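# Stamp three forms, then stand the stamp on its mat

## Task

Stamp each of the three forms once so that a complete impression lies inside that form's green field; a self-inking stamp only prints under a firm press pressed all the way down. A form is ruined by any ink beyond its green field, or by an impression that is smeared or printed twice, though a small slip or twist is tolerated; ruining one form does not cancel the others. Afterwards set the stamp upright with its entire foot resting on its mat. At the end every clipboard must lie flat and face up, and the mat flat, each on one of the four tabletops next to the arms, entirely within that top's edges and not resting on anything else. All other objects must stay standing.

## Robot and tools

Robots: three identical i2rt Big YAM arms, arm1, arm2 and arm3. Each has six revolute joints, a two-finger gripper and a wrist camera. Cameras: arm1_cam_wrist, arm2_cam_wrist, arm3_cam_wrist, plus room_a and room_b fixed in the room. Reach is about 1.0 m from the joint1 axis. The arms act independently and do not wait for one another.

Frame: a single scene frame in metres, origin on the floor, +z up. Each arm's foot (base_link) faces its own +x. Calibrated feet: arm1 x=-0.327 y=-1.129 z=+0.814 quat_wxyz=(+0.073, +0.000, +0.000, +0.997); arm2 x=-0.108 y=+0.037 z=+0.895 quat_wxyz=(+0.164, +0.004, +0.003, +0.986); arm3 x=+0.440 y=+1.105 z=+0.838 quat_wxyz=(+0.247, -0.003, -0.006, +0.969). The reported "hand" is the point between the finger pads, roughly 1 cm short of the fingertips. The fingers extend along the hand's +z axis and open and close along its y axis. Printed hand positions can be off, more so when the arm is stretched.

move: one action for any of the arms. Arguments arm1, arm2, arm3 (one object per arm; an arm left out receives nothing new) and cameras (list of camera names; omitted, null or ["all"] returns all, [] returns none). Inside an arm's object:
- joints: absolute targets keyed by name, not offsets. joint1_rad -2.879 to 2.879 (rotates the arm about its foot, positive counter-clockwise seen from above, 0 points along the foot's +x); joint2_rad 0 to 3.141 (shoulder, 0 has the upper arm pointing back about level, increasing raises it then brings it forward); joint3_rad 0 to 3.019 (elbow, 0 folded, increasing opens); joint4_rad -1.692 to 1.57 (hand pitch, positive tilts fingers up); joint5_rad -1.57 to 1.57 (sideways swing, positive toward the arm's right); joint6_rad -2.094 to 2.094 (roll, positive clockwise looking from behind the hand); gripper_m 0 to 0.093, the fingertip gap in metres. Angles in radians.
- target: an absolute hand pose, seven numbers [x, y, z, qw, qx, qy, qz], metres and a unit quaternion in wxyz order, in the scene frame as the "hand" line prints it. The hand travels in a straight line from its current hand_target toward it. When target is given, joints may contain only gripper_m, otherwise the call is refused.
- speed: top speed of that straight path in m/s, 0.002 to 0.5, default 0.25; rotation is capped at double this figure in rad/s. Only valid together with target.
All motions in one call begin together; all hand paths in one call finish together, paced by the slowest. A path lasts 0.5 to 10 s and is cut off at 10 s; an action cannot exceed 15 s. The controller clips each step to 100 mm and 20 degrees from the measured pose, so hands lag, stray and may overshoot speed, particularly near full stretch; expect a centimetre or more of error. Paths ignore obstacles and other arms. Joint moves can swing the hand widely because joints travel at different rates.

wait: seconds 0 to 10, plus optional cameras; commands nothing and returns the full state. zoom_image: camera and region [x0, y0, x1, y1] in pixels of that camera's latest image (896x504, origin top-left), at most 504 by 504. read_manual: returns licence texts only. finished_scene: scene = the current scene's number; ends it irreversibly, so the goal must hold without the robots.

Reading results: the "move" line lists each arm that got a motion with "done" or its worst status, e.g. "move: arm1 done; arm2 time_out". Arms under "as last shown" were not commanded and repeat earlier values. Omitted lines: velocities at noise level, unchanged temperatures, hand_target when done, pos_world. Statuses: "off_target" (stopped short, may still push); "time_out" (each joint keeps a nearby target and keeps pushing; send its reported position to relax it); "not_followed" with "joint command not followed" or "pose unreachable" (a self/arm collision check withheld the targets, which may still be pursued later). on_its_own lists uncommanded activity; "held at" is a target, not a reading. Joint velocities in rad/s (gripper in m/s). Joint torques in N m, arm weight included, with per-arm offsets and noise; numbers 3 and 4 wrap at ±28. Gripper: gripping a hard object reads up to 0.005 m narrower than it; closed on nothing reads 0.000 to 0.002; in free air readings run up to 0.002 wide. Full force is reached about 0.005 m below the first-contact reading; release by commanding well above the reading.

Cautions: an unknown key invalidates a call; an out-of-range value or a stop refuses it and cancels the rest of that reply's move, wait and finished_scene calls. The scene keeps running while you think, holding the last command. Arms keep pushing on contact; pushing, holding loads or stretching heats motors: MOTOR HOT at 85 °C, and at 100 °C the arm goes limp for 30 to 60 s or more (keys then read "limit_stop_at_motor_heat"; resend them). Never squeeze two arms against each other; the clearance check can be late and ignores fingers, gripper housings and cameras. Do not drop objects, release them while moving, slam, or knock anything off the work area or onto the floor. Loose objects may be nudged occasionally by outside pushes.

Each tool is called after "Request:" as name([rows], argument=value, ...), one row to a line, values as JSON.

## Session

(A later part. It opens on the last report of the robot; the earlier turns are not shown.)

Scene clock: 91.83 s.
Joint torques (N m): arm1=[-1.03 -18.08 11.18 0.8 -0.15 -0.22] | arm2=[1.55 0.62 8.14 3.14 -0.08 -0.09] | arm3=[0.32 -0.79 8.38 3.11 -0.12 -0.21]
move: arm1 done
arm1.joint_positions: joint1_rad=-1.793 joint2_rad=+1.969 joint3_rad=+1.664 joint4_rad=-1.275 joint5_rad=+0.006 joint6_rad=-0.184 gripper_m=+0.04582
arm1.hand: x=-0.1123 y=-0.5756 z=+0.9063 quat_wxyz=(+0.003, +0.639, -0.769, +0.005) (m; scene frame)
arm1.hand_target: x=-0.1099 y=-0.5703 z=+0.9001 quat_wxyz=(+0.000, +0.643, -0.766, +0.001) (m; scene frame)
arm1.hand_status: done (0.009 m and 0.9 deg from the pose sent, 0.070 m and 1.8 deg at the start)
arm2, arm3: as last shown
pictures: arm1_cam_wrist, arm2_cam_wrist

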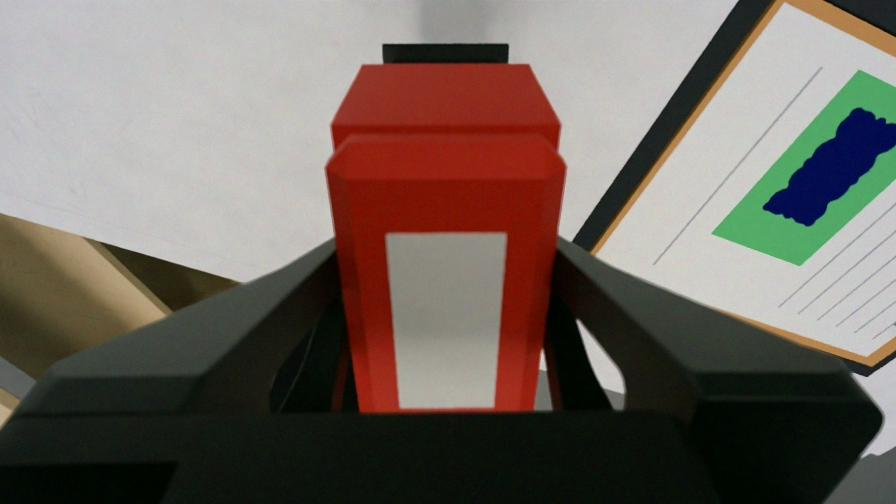

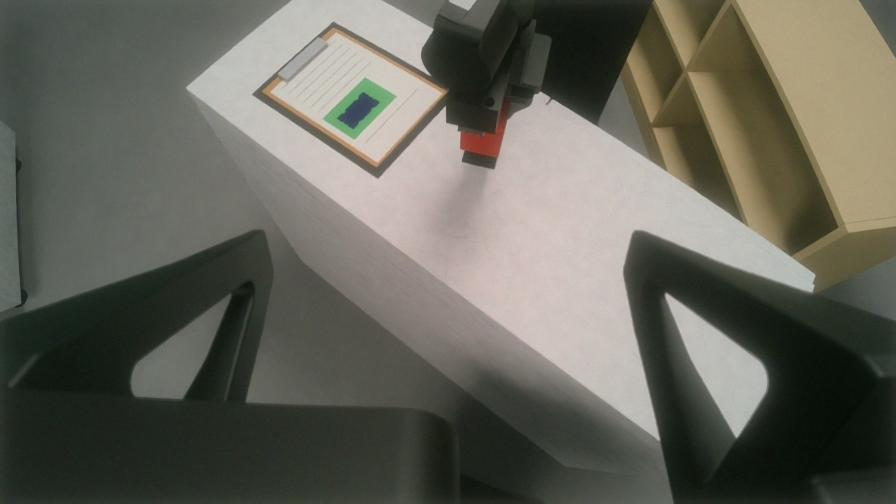

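Request:
move(arm1={"target":[-0.11,-0.57,0.852,0,-0.643,0.766,0],"speed":0.08}, cameras=["arm2_cam_wrist"])

Request:
zoom_image(camera="arm2_cam_wrist", region=[380, 60, 580, 260])

Request:
move(arm1={"target":[-0.11,-0.57,0.838,0,-0.643,0.766,0],"speed":0.06}, cameras=["arm2_cam_wrist"])

Request:
zoom_image(camera="arm2_cam_wrist", region=[380, 60, 580, 260])

Scene clock: 93.20 s.
Joint torques (N m): arm1=[-1.26 -18.32 10.84 0.81 -0.15 -0.22] | arm2=[0.67 0.32 8.09 3.15 -0.07 -0.12] | arm3=[0.09 -0.44 8.31 3.03 -0.12 -0.21]
move: arm1 done
arm1.joint_positions: joint1_rad=-1.793 joint2_rad=+2.016 joint3_rad=+1.604 joint4_rad=-1.168 joint5_rad=+0.004 joint6_rad=-0.186 gripper_m=+0.04582
arm1.hand: x=-0.1123 y=-0.5750 z=+0.8582 quat_wxyz=(+0.003, +0.640, -0.769, +0.004) (m; scene frame)
arm1.hand_target: x=-0.1101 y=-0.5700 z=+0.8521 quat_wxyz=(+0.000, +0.643, -0.766, +0.000) (m; scene frame)
arm1.hand_status: done (0.008 m and 0.8 deg from the pose sent, 0.055 m and 0.9 deg at the start)
arm2, arm3: as last shown
pictures: arm2_cam_wrist

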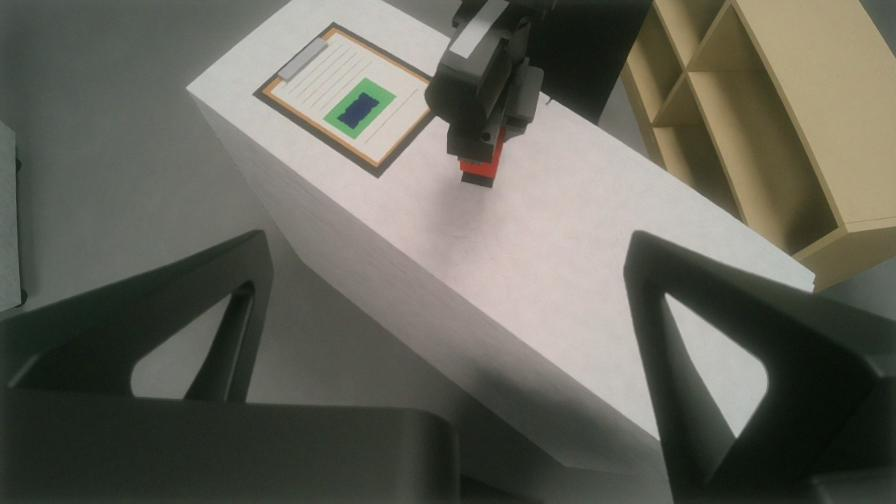

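Scaled by 2.520 from the camera's 896x504 image, which has a finer 1280x720 frame.

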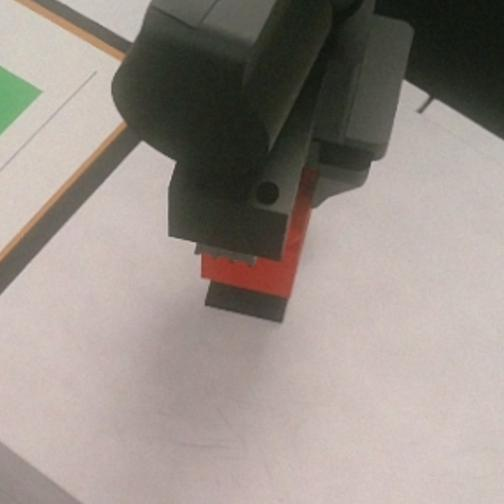

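Scene clock: 94.17 s.
Joint torques (N m): arm1=[-1.32 -17.08 9.91 1.01 -0.15 -0.21] | arm2=[1.96 0.15 8.39 2.99 -0.05 -0.13] | arm3=[0.15 -0.5 8.32 3.1 -0.12 -0.2]
move: arm1 off_target
arm1.joint_positions: joint1_rad=-1.793 joint2_rad=+2.018 joint3_rad=+1.597 joint4_rad=-1.142 joint5_rad=+0.004 joint6_rad=-0.186 gripper_m=+0.04582
arm1.hand: x=-0.1110 y=-0.5717 z=+0.8547 quat_wxyz=(-0.005, +0.640, -0.769, +0.000) (m; scene frame)
arm1.hand_target: x=-0.1102 y=-0.5704 z=+0.8381 quat_wxyz=(+0.000, +0.643, -0.766, +0.000) (m; scene frame)
arm1.hand_status: off_target (0.017 m and 0.7 deg from the pose sent, 0.021 m and 0.8 deg at the start)
arm2, arm3: as last shown
pictures: arm2_cam_wrist

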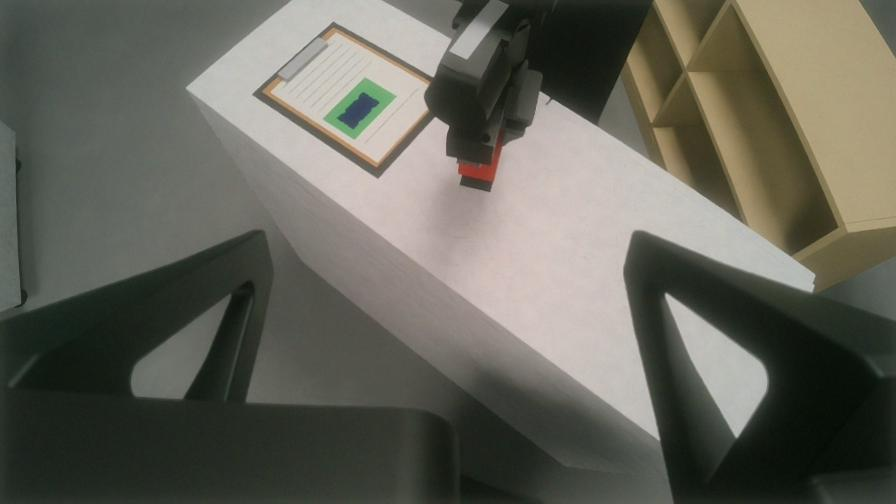

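Scaled by 2.520 from the camera's 896x504 image, which has a finer 1280x720 frame.

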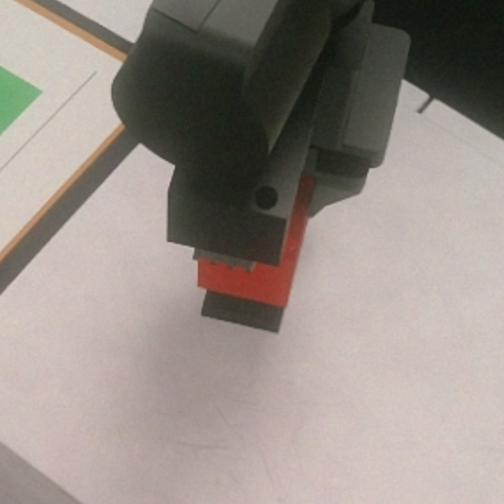

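Request:
move(arm1={"joints":{"gripper_m":0.085}}, cameras=["arm2_cam_wrist"])

Request:
move(arm1={"target":[-0.11,-0.57,0.99,0,-0.643,0.766,0],"speed":0.15}, cameras=["arm2_cam_wrist"])

Request:
move(arm1={"joints":{"joint2_rad":0.95}}, cameras=["arm2_cam_wrist"])

Scene clock: 94.97 s.
Joint torques (N m): arm1=[-1.32 -17.14 9.99 0.87 -0.13 -0.21] | arm2=[0.67 0.85 8.18 3.08 0 -0.08] | arm3=[0.38 -0.38 8.35 3.18 -0.11 -0.22]
move: arm1 done
arm1.joint_positions: joint1_rad=-1.793 joint2_rad=+2.018 joint3_rad=+1.597 joint4_rad=-1.139 joint5_rad=+0.004 joint6_rad=-0.186 gripper_m=+0.08480
arm1.joint_status: all done
arm1.hand: x=-0.1108 y=-0.5710 z=+0.8547 quat_wxyz=(-0.006, +0.640, -0.769, -0.001) (m; scene frame)
arm2, arm3: as last shown
pictures: arm2_cam_wrist

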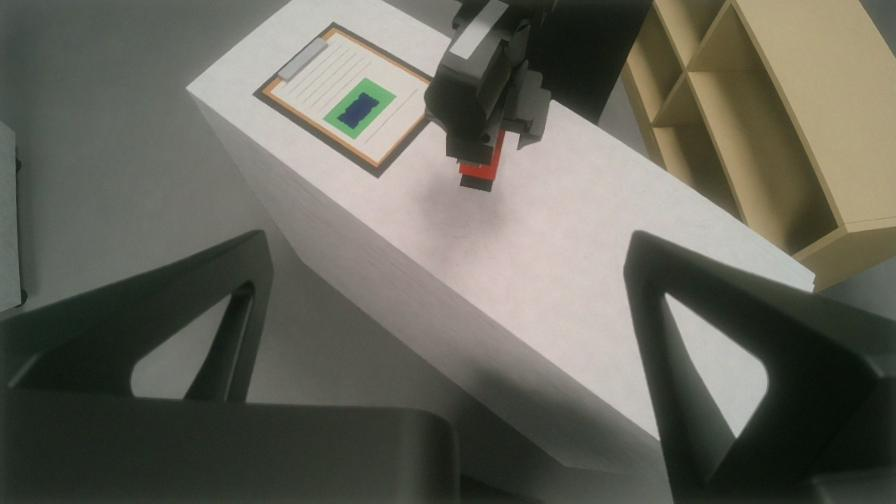

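Scene clock: 96.77 s.
Joint torques (N m): arm1=[-1.26 -19.25 15.47 -0.49 -0.12 -0.21] | arm2=[0.79 1.49 8.02 2.99 0.01 -0.11] | arm3=[0.21 -0.56 8.31 3.1 -0.13 -0.25]
move: arm1 off_target
arm1.joint_positions: joint1_rad=-1.793 joint2_rad=+1.931 joint3_rad=+1.779 joint4_rad=-1.450 joint5_rad=+0.004 joint6_rad=-0.186 gripper_m=+0.08491
arm1.hand: x=-0.1142 y=-0.5797 z=+0.9711 quat_wxyz=(+0.013, +0.639, -0.769, +0.010) (m; scene frame)
arm1.hand_target: x=-0.1103 y=-0.5707 z=+0.9901 quat_wxyz=(+0.000, +0.643, -0.766, +0.000) (m; scene frame)
arm1.hand_status: off_target (0.022 m and 1.9 deg from the pose sent, 0.135 m and 0.9 deg at the start)
arm2, arm3: as last shown
pictures: arm2_cam_wrist

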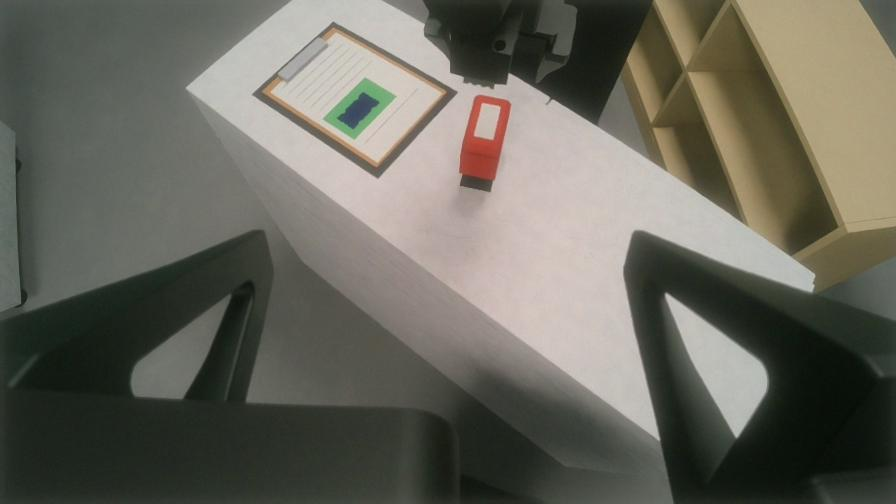

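Scene clock: 98.80 s.
Joint torques (N m): arm1=[-1.32 -0.44 9.57 0.98 -0.11 -0.2] | arm2=[1.61 0.5 8.2 3 0.03 -0.11] | arm3=[0.15 -0.67 8.34 2.99 -0.13 -0.22]
move: arm1 done
arm1.joint_positions: joint1_rad=-1.793 joint2_rad=+0.956 joint3_rad=+1.823 joint4_rad=-1.452 joint5_rad=+0.004 joint6_rad=-0.196 gripper_m=+0.08491
arm1.joint_status: all done
arm1.hand: x=-0.2143 y=-0.8387 z=+1.4485 quat_wxyz=(-0.416, +0.566, -0.675, -0.226) (m; scene frame)
arm2, arm3: as last shown
pictures: arm2_cam_wrist

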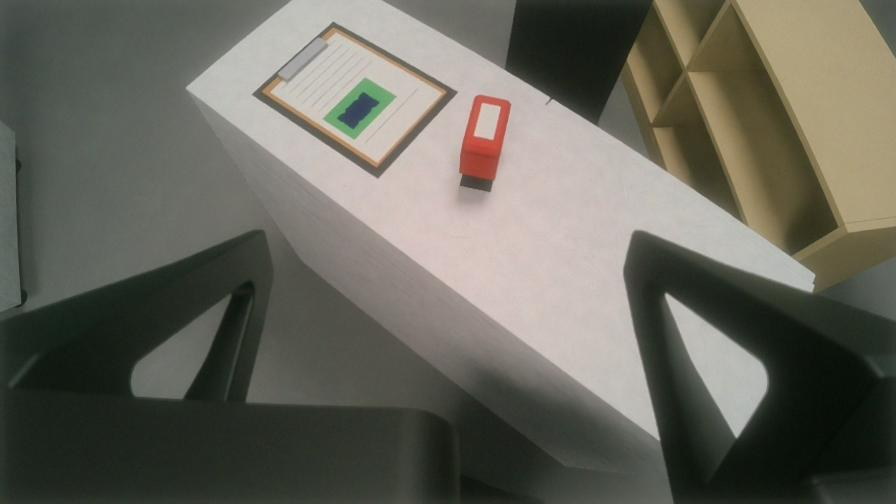

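Request:
move(arm1={"joints":{"joint1_rad":-1.0}}, arm2={"target":[-0.105,-0.56,1.05,0,0.768,0.640,0],"speed":0.25}, cameras=["arm2_cam_wrist"])

Request:
move(arm2={"target":[-0.105,-0.56,1.0,0,0.768,0.640,0],"speed":0.15}, cameras=["arm2_cam_wrist"])

Scene clock: 102.10 s.
Joint torques (N m): arm1=[-0.26 -0.5 9.61 0.96 -0.06 -0.18] | arm2=[-0.26 -19.9 10.62 -0.14 -0.14 0.09] | arm3=[0.26 -0.38 8.31 3.04 -0.13 -0.23]
move: arm1 done; arm2 off_target
arm1.joint_positions: joint1_rad=-1.012 joint2_rad=+0.956 joint3_rad=+1.823 joint4_rad=-1.452 joint5_rad=-0.008 joint6_rad=-0.196 gripper_m=+0.08491
arm1.joint_status: all done
arm1.hand: x=-0.4531 y=-0.8439 z=+1.4485 quat_wxyz=(-0.294, +0.782, -0.406, -0.371) (m; scene frame)
arm2.joint_positions: joint1_rad=+1.910 joint2_rad=+1.919 joint3_rad=+1.731 joint4_rad=-1.399 joint5_rad=-0.013 joint6_rad=+0.163 gripper_m=+0.09400
arm2.hand: x=-0.0996 y=-0.5483 z=+1.0440 quat_wxyz=(-0.003, +0.759, +0.651, +0.005) (m; scene frame)
arm2.hand_target: x=-0.1049 y=-0.5589 z=+1.0512 quat_wxyz=(+0.003, +0.769, +0.639, +0.002) (m; scene frame)
arm2.hand_status: off_target (0.014 m and 1.7 deg from the pose sent, 0.355 m and 60.5 deg at the start)
arm3.joint_positions: joint1_rad=-0.460 joint2_rad=+0.558 joint3_rad=+0.961 joint4_rad=-0.950 joint5_rad=-0.026 joint6_rad=+0.012 gripper_m=+0.09396
arm3.hand: x=+0.2622 y=+1.3428 z=+1.2500 quat_wxyz=(-0.219, +0.775, -0.398, -0.440) (m; scene frame)
pictures: arm2_cam_wrist

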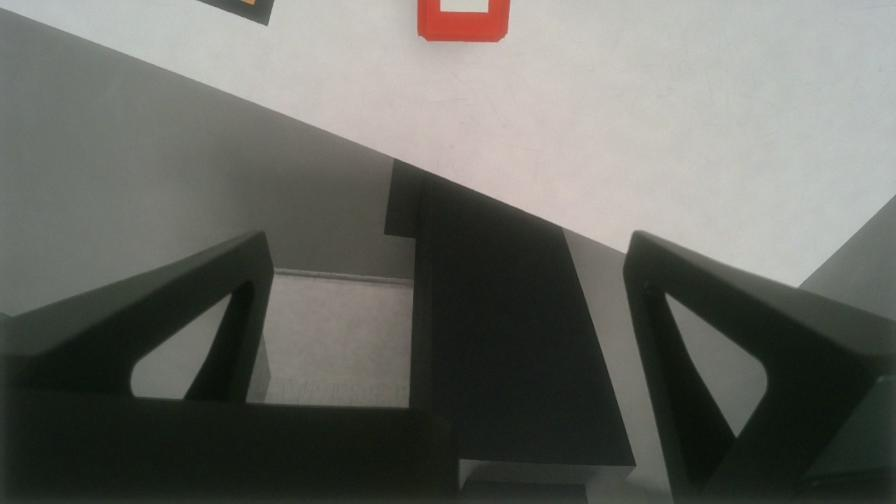

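Scene clock: 103.23 s.
Joint torques (N m): arm1=[-0.32 -0.44 9.59 0.96 -0.04 -0.19] | arm2=[-0.5 -20.6 6.9 1.24 0.16 0.1] | arm3=[0.09 -0.5 8.29 3.04 -0.11 -0.23]
move: arm2 off_target
arm1, arm3: as last shown
arm2.joint_positions: joint1_rad=+1.910 joint2_rad=+1.952 joint3_rad=+1.694 joint4_rad=-1.316 joint5_rad=-0.013 joint6_rad=+0.163 gripper_m=+0.09400
arm2.hand: x=-0.0999 y=-0.5565 z=+1.0110 quat_wxyz=(+0.002, +0.759, +0.651, +0.001) (m; scene frame)
arm2.hand_target: x=-0.1050 y=-0.5595 z=+1.0001 quat_wxyz=(+0.000, +0.768, +0.641, +0.000) (m; scene frame)
arm2.hand_status: off_target (0.013 m and 1.6 deg from the pose sent, 0.046 m and 1.7 deg at the start)
pictures: arm2_cam_wrist

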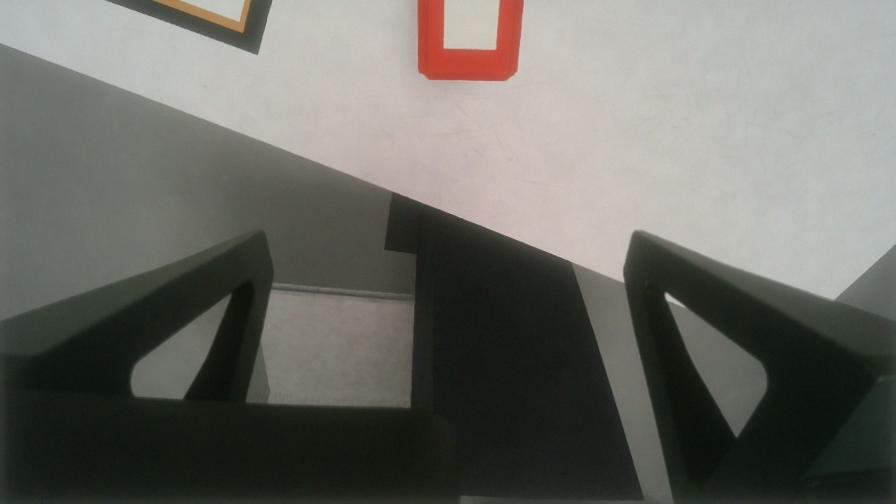

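Request:
move(arm2={"target":[-0.122,-0.610,1.0,0,0.768,0.640,0],"speed":0.2}, cameras=["arm2_cam_wrist"])

Request:
move(arm2={"joints":{"gripper_m":0.085},"target":[-0.122,-0.610,0.955,0,0.768,0.640,0],"speed":0.15}, cameras=["arm2_cam_wrist"])

Scene clock: 105.40 s.
Joint torques (N m): arm1=[-0.26 -0.56 9.59 0.96 -0.05 -0.2] | arm2=[-0.91 -21.3 10.63 -0.16 0.16 -0.14] | arm3=[0.15 -0.26 8.27 3.12 -0.14 -0.24]
move: arm2 off_target
arm1.joint_positions: joint1_rad=-1.012 joint2_rad=+0.956 joint3_rad=+1.823 joint4_rad=-1.452 joint5_rad=-0.006 joint6_rad=-0.196 gripper_m=+0.08491
arm1.hand: x=-0.4528 y=-0.8438 z=+1.4485 quat_wxyz=(-0.294, +0.782, -0.406, -0.371) (m; scene frame)
arm2.joint_positions: joint1_rad=+1.885 joint2_rad=+2.082 joint3_rad=+1.866 joint4_rad=-1.363 joint5_rad=-0.013 joint6_rad=+0.163 gripper_m=+0.09400
arm2.hand: x=-0.1154 y=-0.5996 z=+0.9980 quat_wxyz=(+0.000, +0.767, +0.641, +0.002) (m; scene frame)
arm2.hand_target: x=-0.1219 y=-0.6097 z=+1.0000 quat_wxyz=(+0.001, +0.768, +0.640, -0.001) (m; scene frame)
arm2.hand_status: off_target (0.012 m and 0.3 deg from the pose sent, 0.059 m and 1.6 deg at the start)
arm3: as last shown
pictures: arm2_cam_wrist

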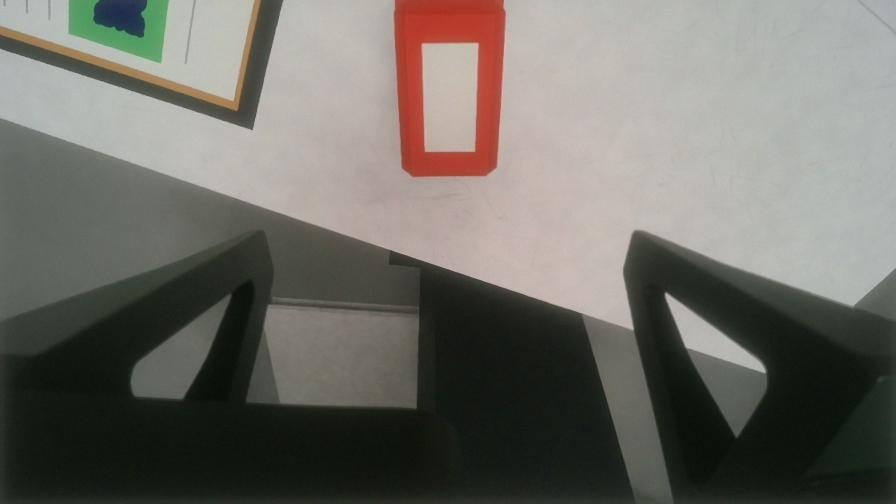

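Scene clock: 106.53 s.
Joint torques (N m): arm1=[-0.32 -0.5 9.61 0.96 -0.05 -0.19] | arm2=[-1.14 -22.36 6.9 1.39 0.14 -0.1] | arm3=[-0.09 -0.21 8.28 3.04 -0.14 -0.2]
move: arm2 off_target
arm1, arm3: as last shown
arm2.joint_positions: joint1_rad=+1.885 joint2_rad=+2.118 joint3_rad=+1.850 joint4_rad=-1.302 joint5_rad=-0.013 joint6_rad=+0.163 gripper_m=+0.08507
arm2.joint_status: all done
arm2.hand: x=-0.1158 y=-0.6078 z=+0.9698 quat_wxyz=(+0.003, +0.767, +0.641, -0.001) (m; scene frame)
arm2.hand_target: x=-0.1219 y=-0.6094 z=+0.9552 quat_wxyz=(+0.000, +0.768, +0.640, +0.000) (m; scene frame)
arm2.hand_status: off_target (0.016 m and 0.4 deg from the pose sent, 0.045 m and 0.3 deg at the start)
pictures: arm2_cam_wrist

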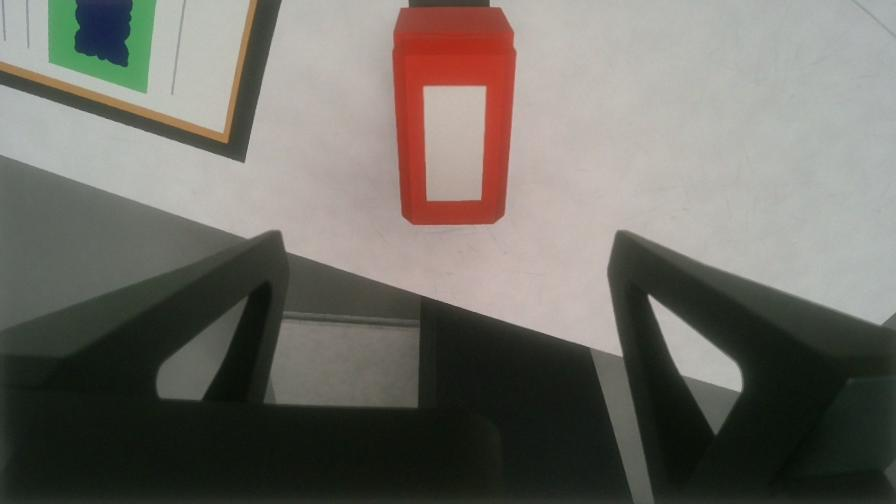

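Request:
move(arm2={"target":[-0.122,-0.610,0.885,0,0.768,0.640,0],"speed":0.15}, cameras=["arm2_cam_wrist"])

Request:
move(arm2={"target":[-0.122,-0.610,0.843,0,0.768,0.640,0],"speed":0.12}, cameras=["arm2_cam_wrist"])

Scene clock: 107.90 s.
Joint torques (N m): arm1=[-0.32 -0.5 9.59 0.96 -0.05 -0.2] | arm2=[-1.14 -23.24 6.98 1.36 0.13 -0.1] | arm3=[0.26 -0.32 8.32 3.06 -0.13 -0.23]
move: arm2 off_target
arm1.joint_positions: joint1_rad=-1.012 joint2_rad=+0.956 joint3_rad=+1.823 joint4_rad=-1.452 joint5_rad=-0.005 joint6_rad=-0.196 gripper_m=+0.08491
arm1.hand: x=-0.4526 y=-0.8437 z=+1.4485 quat_wxyz=(-0.295, +0.781, -0.406, -0.370) (m; scene frame)
arm2.joint_positions: joint1_rad=+1.885 joint2_rad=+2.194 joint3_rad=+1.771 joint4_rad=-1.158 joint5_rad=-0.013 joint6_rad=+0.163 gripper_m=+0.08507
arm2.hand: x=-0.1165 y=-0.6066 z=+0.8936 quat_wxyz=(-0.001, +0.767, +0.641, +0.003) (m; scene frame)
arm2.hand_target: x=-0.1220 y=-0.6097 z=+0.8852 quat_wxyz=(+0.000, +0.768, +0.640, +0.000) (m; scene frame)
arm2.hand_status: off_target (0.011 m and 0.4 deg from the pose sent, 0.085 m and 0.4 deg at the start)
arm3: as last shown
pictures: arm2_cam_wrist

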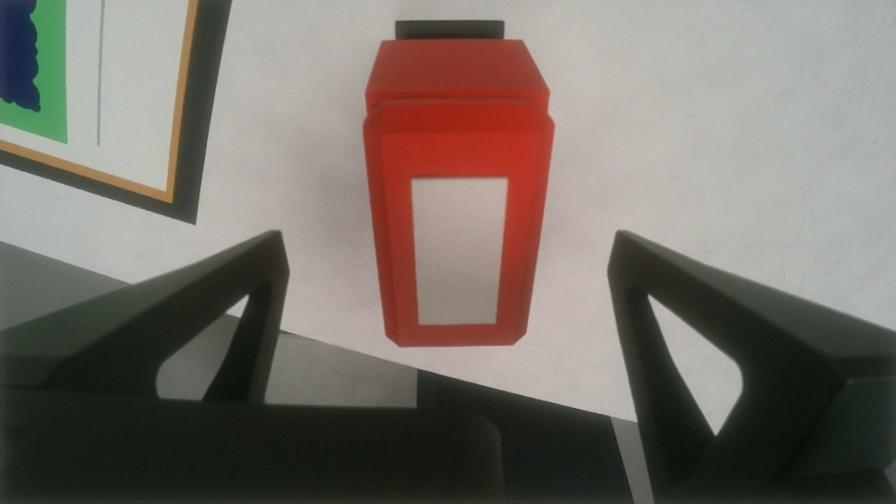

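Scene clock: 109.03 s.
Joint torques (N m): arm1=[-0.32 -0.5 9.59 0.95 -0.05 -0.19] | arm2=[-0.62 -23 6.24 1.24 0.15 -0.15] | arm3=[0.56 -0.5 8.23 3.08 -0.14 -0.2]
move: arm2 off_target
arm1, arm3: as last shown
arm2.joint_positions: joint1_rad=+1.885 joint2_rad=+2.243 joint3_rad=+1.748 joint4_rad=-1.078 joint5_rad=-0.013 joint6_rad=+0.163 gripper_m=+0.08507
arm2.hand: x=-0.1169 y=-0.6093 z=+0.8552 quat_wxyz=(+0.002, +0.767, +0.641, +0.000) (m; scene frame)
arm2.hand_target: x=-0.1219 y=-0.6099 z=+0.8432 quat_wxyz=(+0.000, +0.768, +0.640, +0.000) (m; scene frame)
arm2.hand_status: off_target (0.013 m and 0.3 deg from the pose sent, 0.051 m and 0.4 deg at the start)
pictures: arm2_cam_wrist

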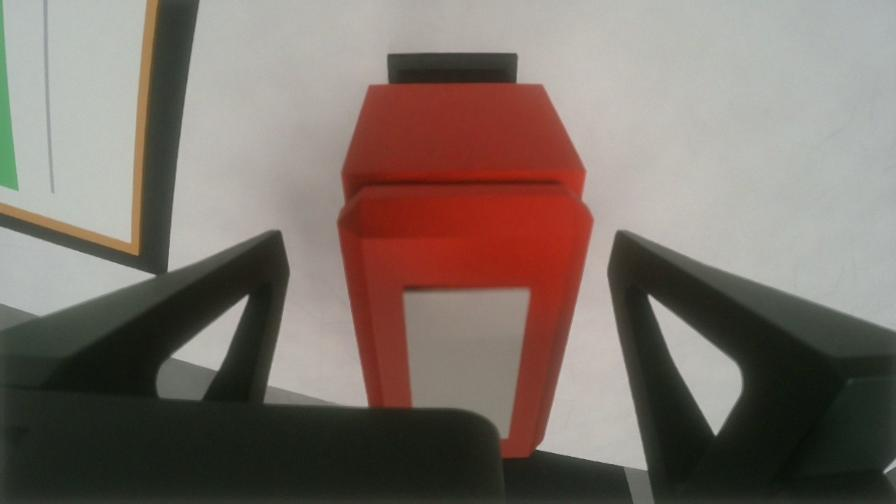

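Request:
move(arm2={"target":[-0.125,-0.594,0.835,0,0.768,0.640,0],"speed":0.12}, cameras=["arm2_cam_wrist"])

Scene clock: 110.37 s.
Joint torques (N m): arm1=[-0.32 -0.5 9.59 0.96 -0.05 -0.19] | arm2=[-1.03 -24.06 5.89 1.25 0.14 -0.18] | arm3=[0.21 -0.5 8.28 3.04 -0.13 -0.22]
move: arm2 done
arm1, arm3: as last shown
arm2.joint_positions: joint1_rad=+1.884 joint2_rad=+2.243 joint3_rad=+1.682 joint4_rad=-1.032 joint5_rad=-0.013 joint6_rad=+0.163 gripper_m=+0.08507
arm2.hand: x=-0.1173 y=-0.5917 z=+0.8333 quat_wxyz=(-0.006, +0.768, +0.641, +0.007) (m; scene frame)
arm2.hand_target: x=-0.1250 y=-0.5939 z=+0.8350 quat_wxyz=(+0.000, +0.768, +0.640, +0.000) (m; scene frame)
arm2.hand_status: done (0.008 m and 1.0 deg from the pose sent, 0.027 m and 0.3 deg at the start)
pictures: arm2_cam_wrist

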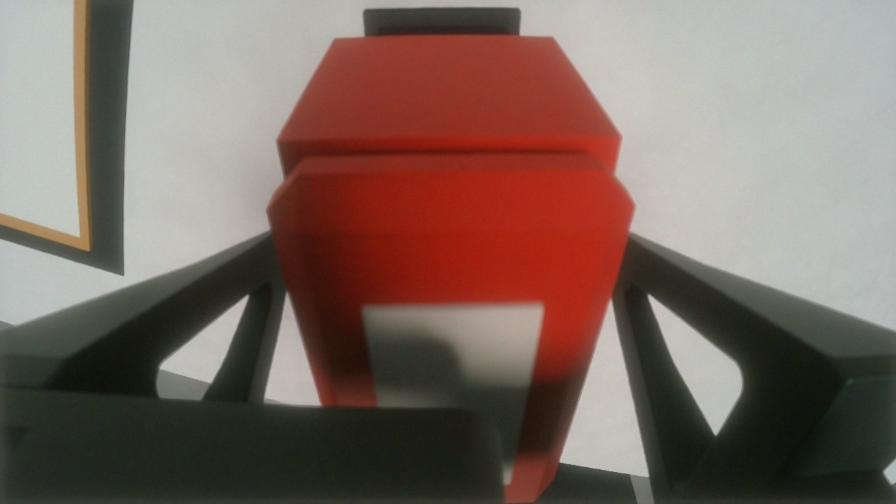

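Request:
move(arm2={"target":[-0.128,-0.612,0.838,0,0.768,0.640,0],"speed":0.12}, cameras=["arm2_cam_wrist"])

Scene clock: 111.63 s.
Joint torques (N m): arm1=[-0.32 -0.44 9.59 0.95 -0.05 -0.19] | arm2=[-0.91 -21.48 9.18 -0.18 0.13 -0.2] | arm3=[0.15 -0.32 8.32 3 -0.13 -0.23]
move: arm2 off_target
arm1.joint_positions: joint1_rad=-1.012 joint2_rad=+0.956 joint3_rad=+1.823 joint4_rad=-1.452 joint5_rad=-0.003 joint6_rad=-0.196 gripper_m=+0.08491
arm1.hand: x=-0.4524 y=-0.8436 z=+1.4485 quat_wxyz=(-0.296, +0.781, -0.407, -0.370) (m; scene frame)
arm2.joint_positions: joint1_rad=+1.879 joint2_rad=+2.246 joint3_rad=+1.714 joint4_rad=-1.038 joint5_rad=-0.013 joint6_rad=+0.163 gripper_m=+0.08507
arm2.hand: x=-0.1204 y=-0.6036 z=+0.8420 quat_wxyz=(+0.003, +0.769, +0.639, -0.001) (m; scene frame)
arm2.hand_target: x=-0.1279 y=-0.6116 z=+0.8380 quat_wxyz=(+0.000, +0.768, +0.640, +0.000) (m; scene frame)
arm2.hand_status: off_target (0.012 m and 0.4 deg from the pose sent, 0.023 m and 1.0 deg at the start)
arm3: as last shown
pictures: arm2_cam_wrist

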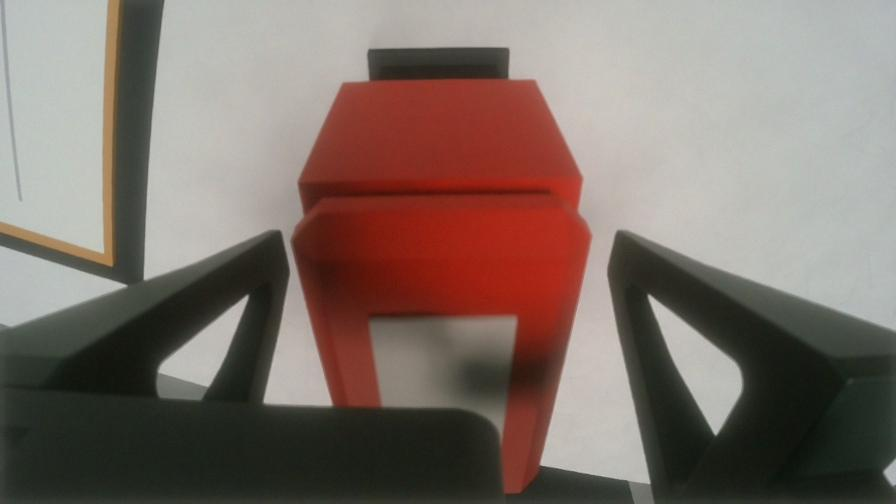

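Request:
move(arm2={"joints":{"gripper_m":0.024}}, cameras=["arm2_cam_wrist"])

Request:
move(arm2={"target":[-0.12,-0.48,1.02,0,0.768,0.640,0],"speed":0.2}, arm3={"joints":{"joint1_rad":0.3}}, cameras=["arm2_cam_wrist","arm3_cam_wrist"])

Scene clock: 112.47 s.
Joint torques (N m): arm1=[-0.26 -0.44 9.61 0.96 -0.06 -0.19] | arm2=[-0.32 -21.6 9.21 -0.18 0.2 -0.17] | arm3=[0.38 -0.91 8.38 3 -0.13 -0.2]
move: arm2 off_target
arm1: as last shown
arm2.joint_positions: joint1_rad=+1.879 joint2_rad=+2.246 joint3_rad=+1.714 joint4_rad=-1.038 joint5_rad=-0.013 joint6_rad=+0.163 gripper_m=+0.04484
arm2.joint_status: gripper_m off_target (ended at +0.04487, target +0.02400)
arm2.hand: x=-0.1209 y=-0.6037 z=+0.8419 quat_wxyz=(+0.003, +0.769, +0.639, -0.001) (m; scene frame)
arm3.joint_positions: joint1_rad=-0.460 joint2_rad=+0.558 joint3_rad=+0.961 joint4_rad=-0.950 joint5_rad=-0.026 joint6_rad=+0.012 gripper_m=+0.09396
arm3.hand: x=+0.2622 y=+1.3428 z=+1.2500 quat_wxyz=(-0.219, +0.775, -0.398, -0.440) (m; scene frame)
pictures: arm2_cam_wrist

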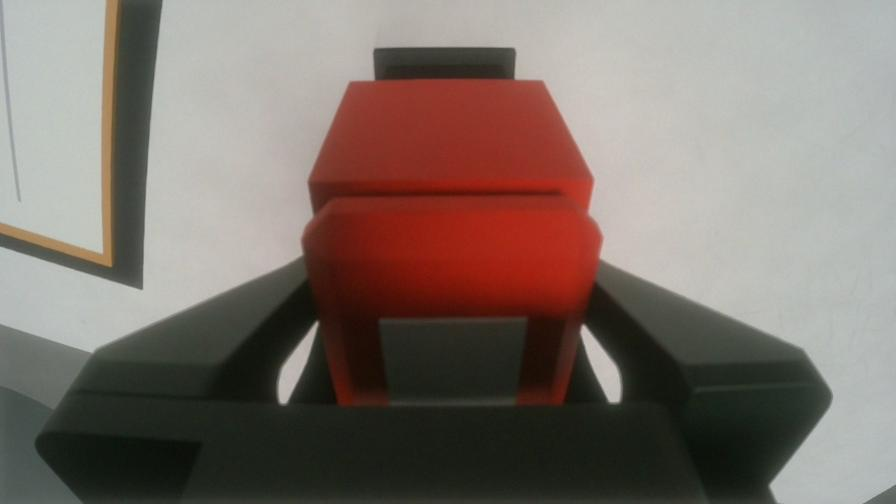

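Scene clock: 114.47 s.
Joint torques (N m): arm1=[-0.26 -0.44 9.59 0.96 -0.05 -0.19] | arm2=[-0.67 -18.14 6.75 -0.36 0.12 -0.13] | arm3=[0.15 -0.44 8.31 3.08 -0.09 -0.24]
move: arm2 done; arm3 done
arm1: as last shown
arm2.joint_positions: joint1_rad=+1.879 joint2_rad=+1.756 joint3_rad=+1.430 joint4_rad=-1.233 joint5_rad=-0.013 joint6_rad=+0.163 gripper_m=+0.04484
arm2.hand: x=-0.1166 y=-0.4852 z=+1.0194 quat_wxyz=(+0.007, +0.769, +0.639, -0.004) (m; scene frame)
arm2.hand_target: x=-0.1199 y=-0.4797 z=+1.0200 quat_wxyz=(+0.000, +0.768, +0.640, +0.000) (m; scene frame)
arm2.hand_status: done (0.006 m and 1.0 deg from the pose sent, 0.217 m and 0.4 deg at the start)
arm3.joint_positions: joint1_rad=+0.289 joint2_rad=+0.558 joint3_rad=+0.961 joint4_rad=-0.950 joint5_rad=-0.028 joint6_rad=+0.009 gripper_m=+0.09396
arm3.joint_status: all done
arm3.hand: x=+0.1442 y=+1.1591 z=+1.2472 quat_wxyz=(-0.042, +0.869, -0.086, -0.485) (m; scene frame)
pictures: arm2_cam_wrist, arm3_cam_wrist

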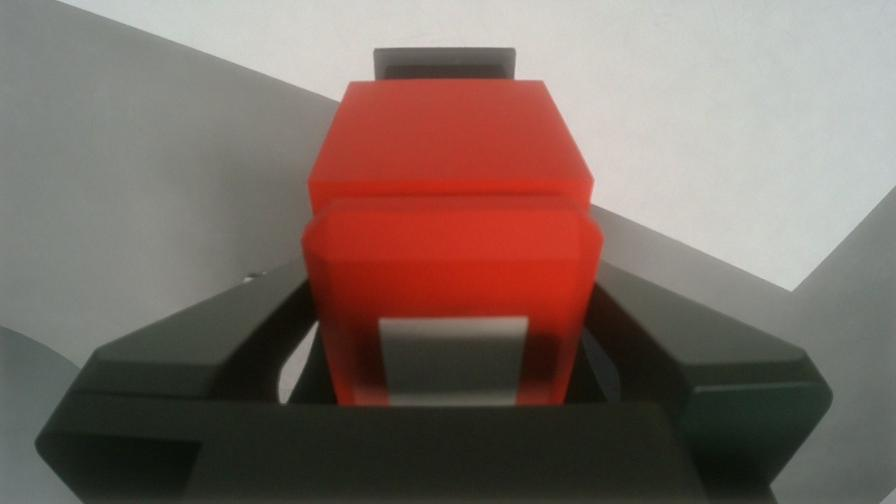

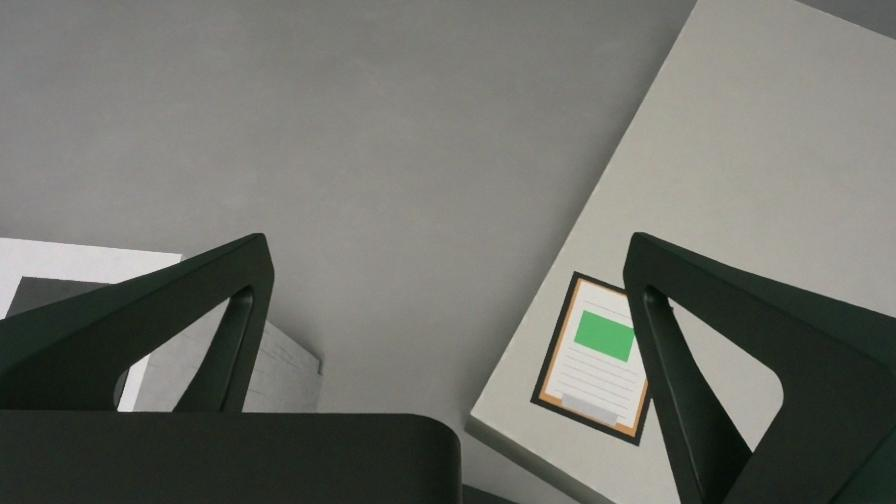

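Request:
move(arm2={"joints":{"joint2_rad":1.47,"joint3_rad":1.37,"joint4_rad":-1.49,"joint5_rad":0.0,"joint6_rad":0.0}}, arm3={"joints":{"joint1_rad":1.1}}, cameras=["arm3_cam_wrist","arm2_cam_wrist"])

Scene clock: 116.07 s.
Joint torques (N m): arm1=[-0.32 -0.5 9.61 0.95 -0.05 -0.19] | arm2=[0.03 -13.22 8.09 -0.23 0.19 -0.25] | arm3=[0.09 -0.5 8.36 3.03 -0.08 -0.21]
move: arm2 done; arm3 done
arm1.joint_positions: joint1_rad=-1.012 joint2_rad=+0.956 joint3_rad=+1.823 joint4_rad=-1.452 joint5_rad=-0.002 joint6_rad=-0.196 gripper_m=+0.08491
arm1.hand: x=-0.4521 y=-0.8435 z=+1.4485 quat_wxyz=(-0.296, +0.781, -0.407, -0.369) (m; scene frame)
arm2.joint_positions: joint1_rad=+1.879 joint2_rad=+1.466 joint3_rad=+1.361 joint4_rad=-1.472 joint5_rad=-0.005 joint6_rad=+0.030 gripper_m=+0.04484
arm2.joint_status: all done
arm2.hand: x=-0.1149 y=-0.3897 z=+1.1256 quat_wxyz=(-0.002, +0.725, +0.689, -0.001) (m; scene frame)
arm3.joint_positions: joint1_rad=+1.089 joint2_rad=+0.558 joint3_rad=+0.961 joint4_rad=-0.950 joint5_rad=-0.028 joint6_rad=+0.010 gripper_m=+0.09397
arm3.joint_status: all done
arm3.hand: x=+0.1912 y=+0.9319 z=+1.2454 quat_wxyz=(+0.153, +0.836, +0.257, -0.460) (m; scene frame)
pictures: arm2_cam_wrist, arm3_cam_wrist

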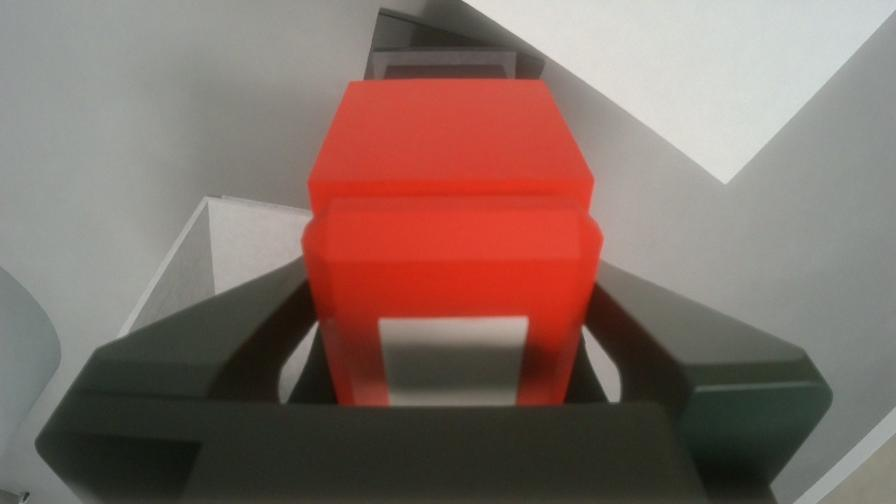

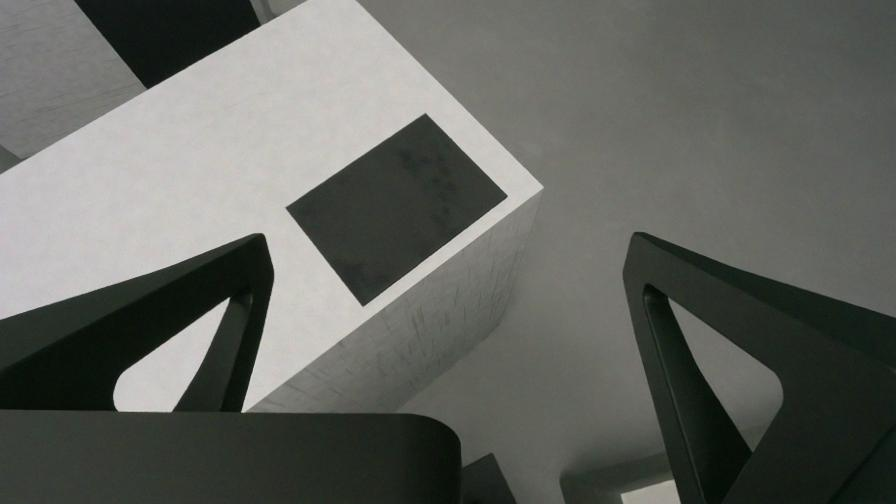

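Request:
move(arm2={"joints":{"joint1_rad":-1.47}}, arm3={"joints":{"joint1_rad":0.7}}, cameras=["arm3_cam_wrist","arm2_cam_wrist"])

Scene clock: 120.90 s.
Joint torques (N m): arm1=[-0.32 -0.5 9.61 0.96 -0.05 -0.19] | arm2=[0.97 -12.45 7.9 -0.25 -0.06 -0.19] | arm3=[-1.2 -0.85 8.42 3.12 -0.1 -0.23]
move: arm2 done; arm3 done
arm1: as last shown
arm2.joint_positions: joint1_rad=-1.479 joint2_rad=+1.466 joint3_rad=+1.361 joint4_rad=-1.472 joint5_rad=+0.001 joint6_rad=+0.028 gripper_m=+0.04489
arm2.joint_status: all done
arm2.hand: x=-0.0050 y=+0.4544 z=+1.1203 quat_wxyz=(+0.007, +0.607, -0.794, +0.001) (m; scene frame)
arm3.joint_positions: joint1_rad=+0.710 joint2_rad=+0.558 joint3_rad=+0.961 joint4_rad=-0.950 joint5_rad=-0.016 joint6_rad=+0.012 gripper_m=+0.09397
arm3.joint_status: all done
arm3.hand: x=+0.1455 y=+1.0367 z=+1.2460 quat_wxyz=(+0.057, +0.869, +0.092, -0.482) (m; scene frame)
pictures: arm2_cam_wrist, arm3_cam_wrist

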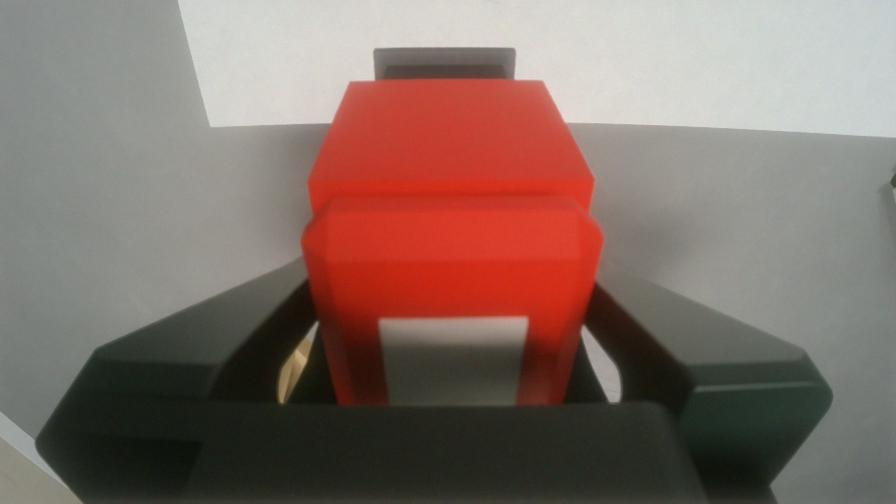

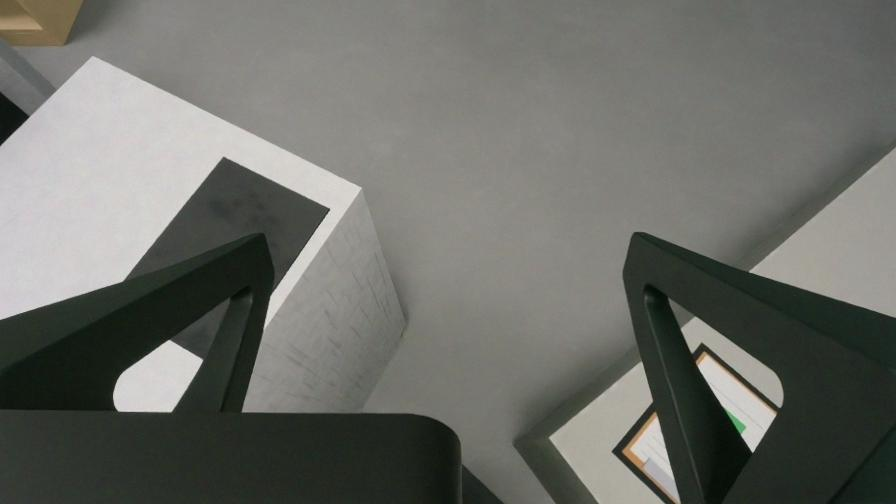

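Request:
move(arm2={"target":[0.047,0.755,1.02,0,-0.6225,0.7826,0],"speed":0.2}, cameras=["arm3_cam_wrist","arm2_cam_wrist","room_a"])

Scene clock: 125.00 s.
Joint torques (N m): arm1=[-0.32 -0.56 9.61 0.96 -0.05 -0.2] | arm2=[2.08 -27.16 11.48 -0.13 0.11 -0.17] | arm3=[-1.26 -0.62 8.35 3.1 -0.12 -0.23]
move: arm2 off_target
arm1.joint_positions: joint1_rad=-1.012 joint2_rad=+0.956 joint3_rad=+1.823 joint4_rad=-1.452 joint5_rad=+0.000 joint6_rad=-0.196 gripper_m=+0.08491
arm1.hand: x=-0.4519 y=-0.8434 z=+1.4485 quat_wxyz=(-0.297, +0.781, -0.407, -0.369) (m; scene frame)
arm2.joint_positions: joint1_rad=-1.461 joint2_rad=+2.406 joint3_rad=+2.492 joint4_rad=-1.670 joint5_rad=+0.004 joint6_rad=+0.028 gripper_m=+0.04489
arm2.hand: x=+0.0519 y=+0.7455 z=+1.0109 quat_wxyz=(+0.009, +0.614, -0.789, +0.005) (m; scene frame)
arm2.hand_target: x=+0.0466 y=+0.7541 z=+1.0199 quat_wxyz=(+0.000, +0.623, -0.783, +0.000) (m; scene frame)
arm2.hand_status: off_target (0.014 m and 1.7 deg from the pose sent, 0.321 m and 2.4 deg at the start)
arm3: as last shown
pictures: arm2_cam_wrist, arm3_cam_wrist, room_a

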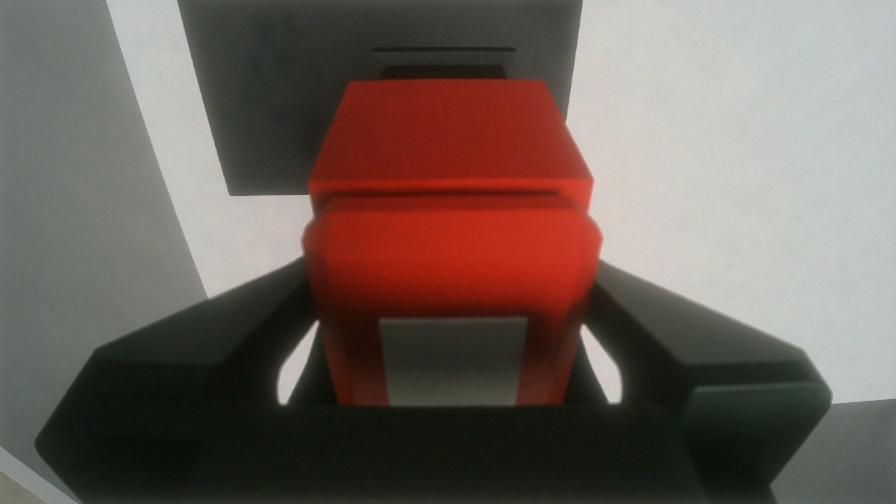

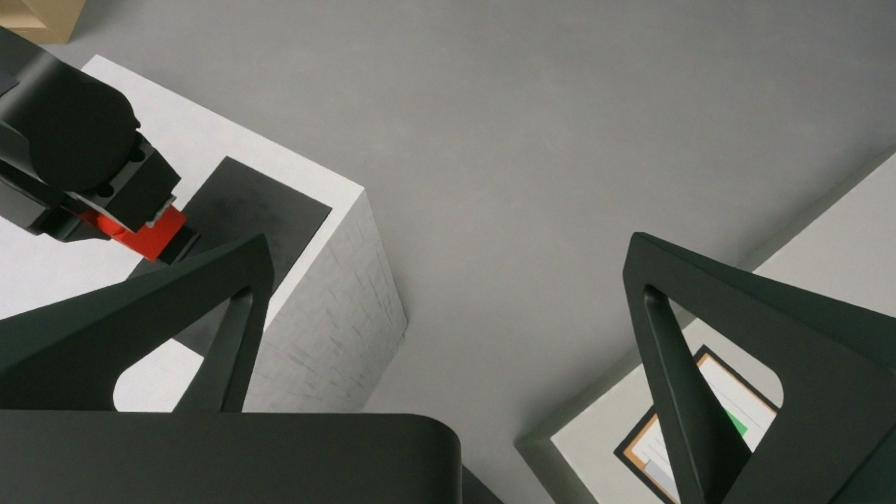

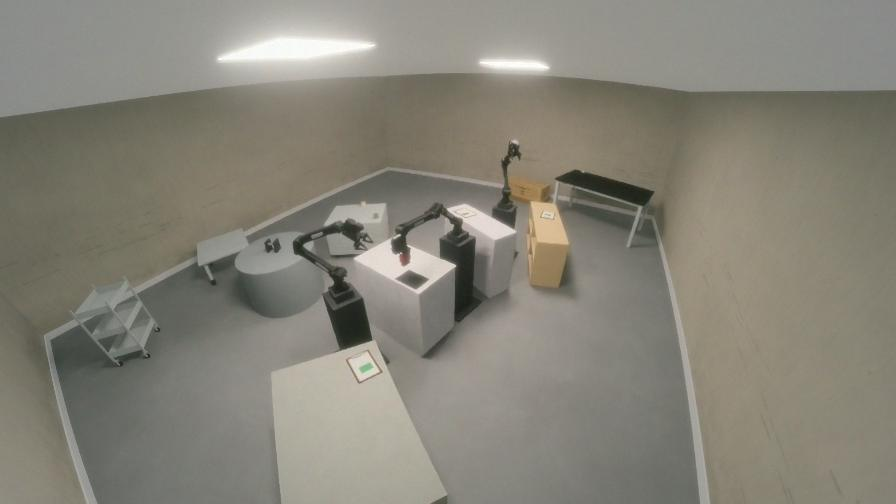

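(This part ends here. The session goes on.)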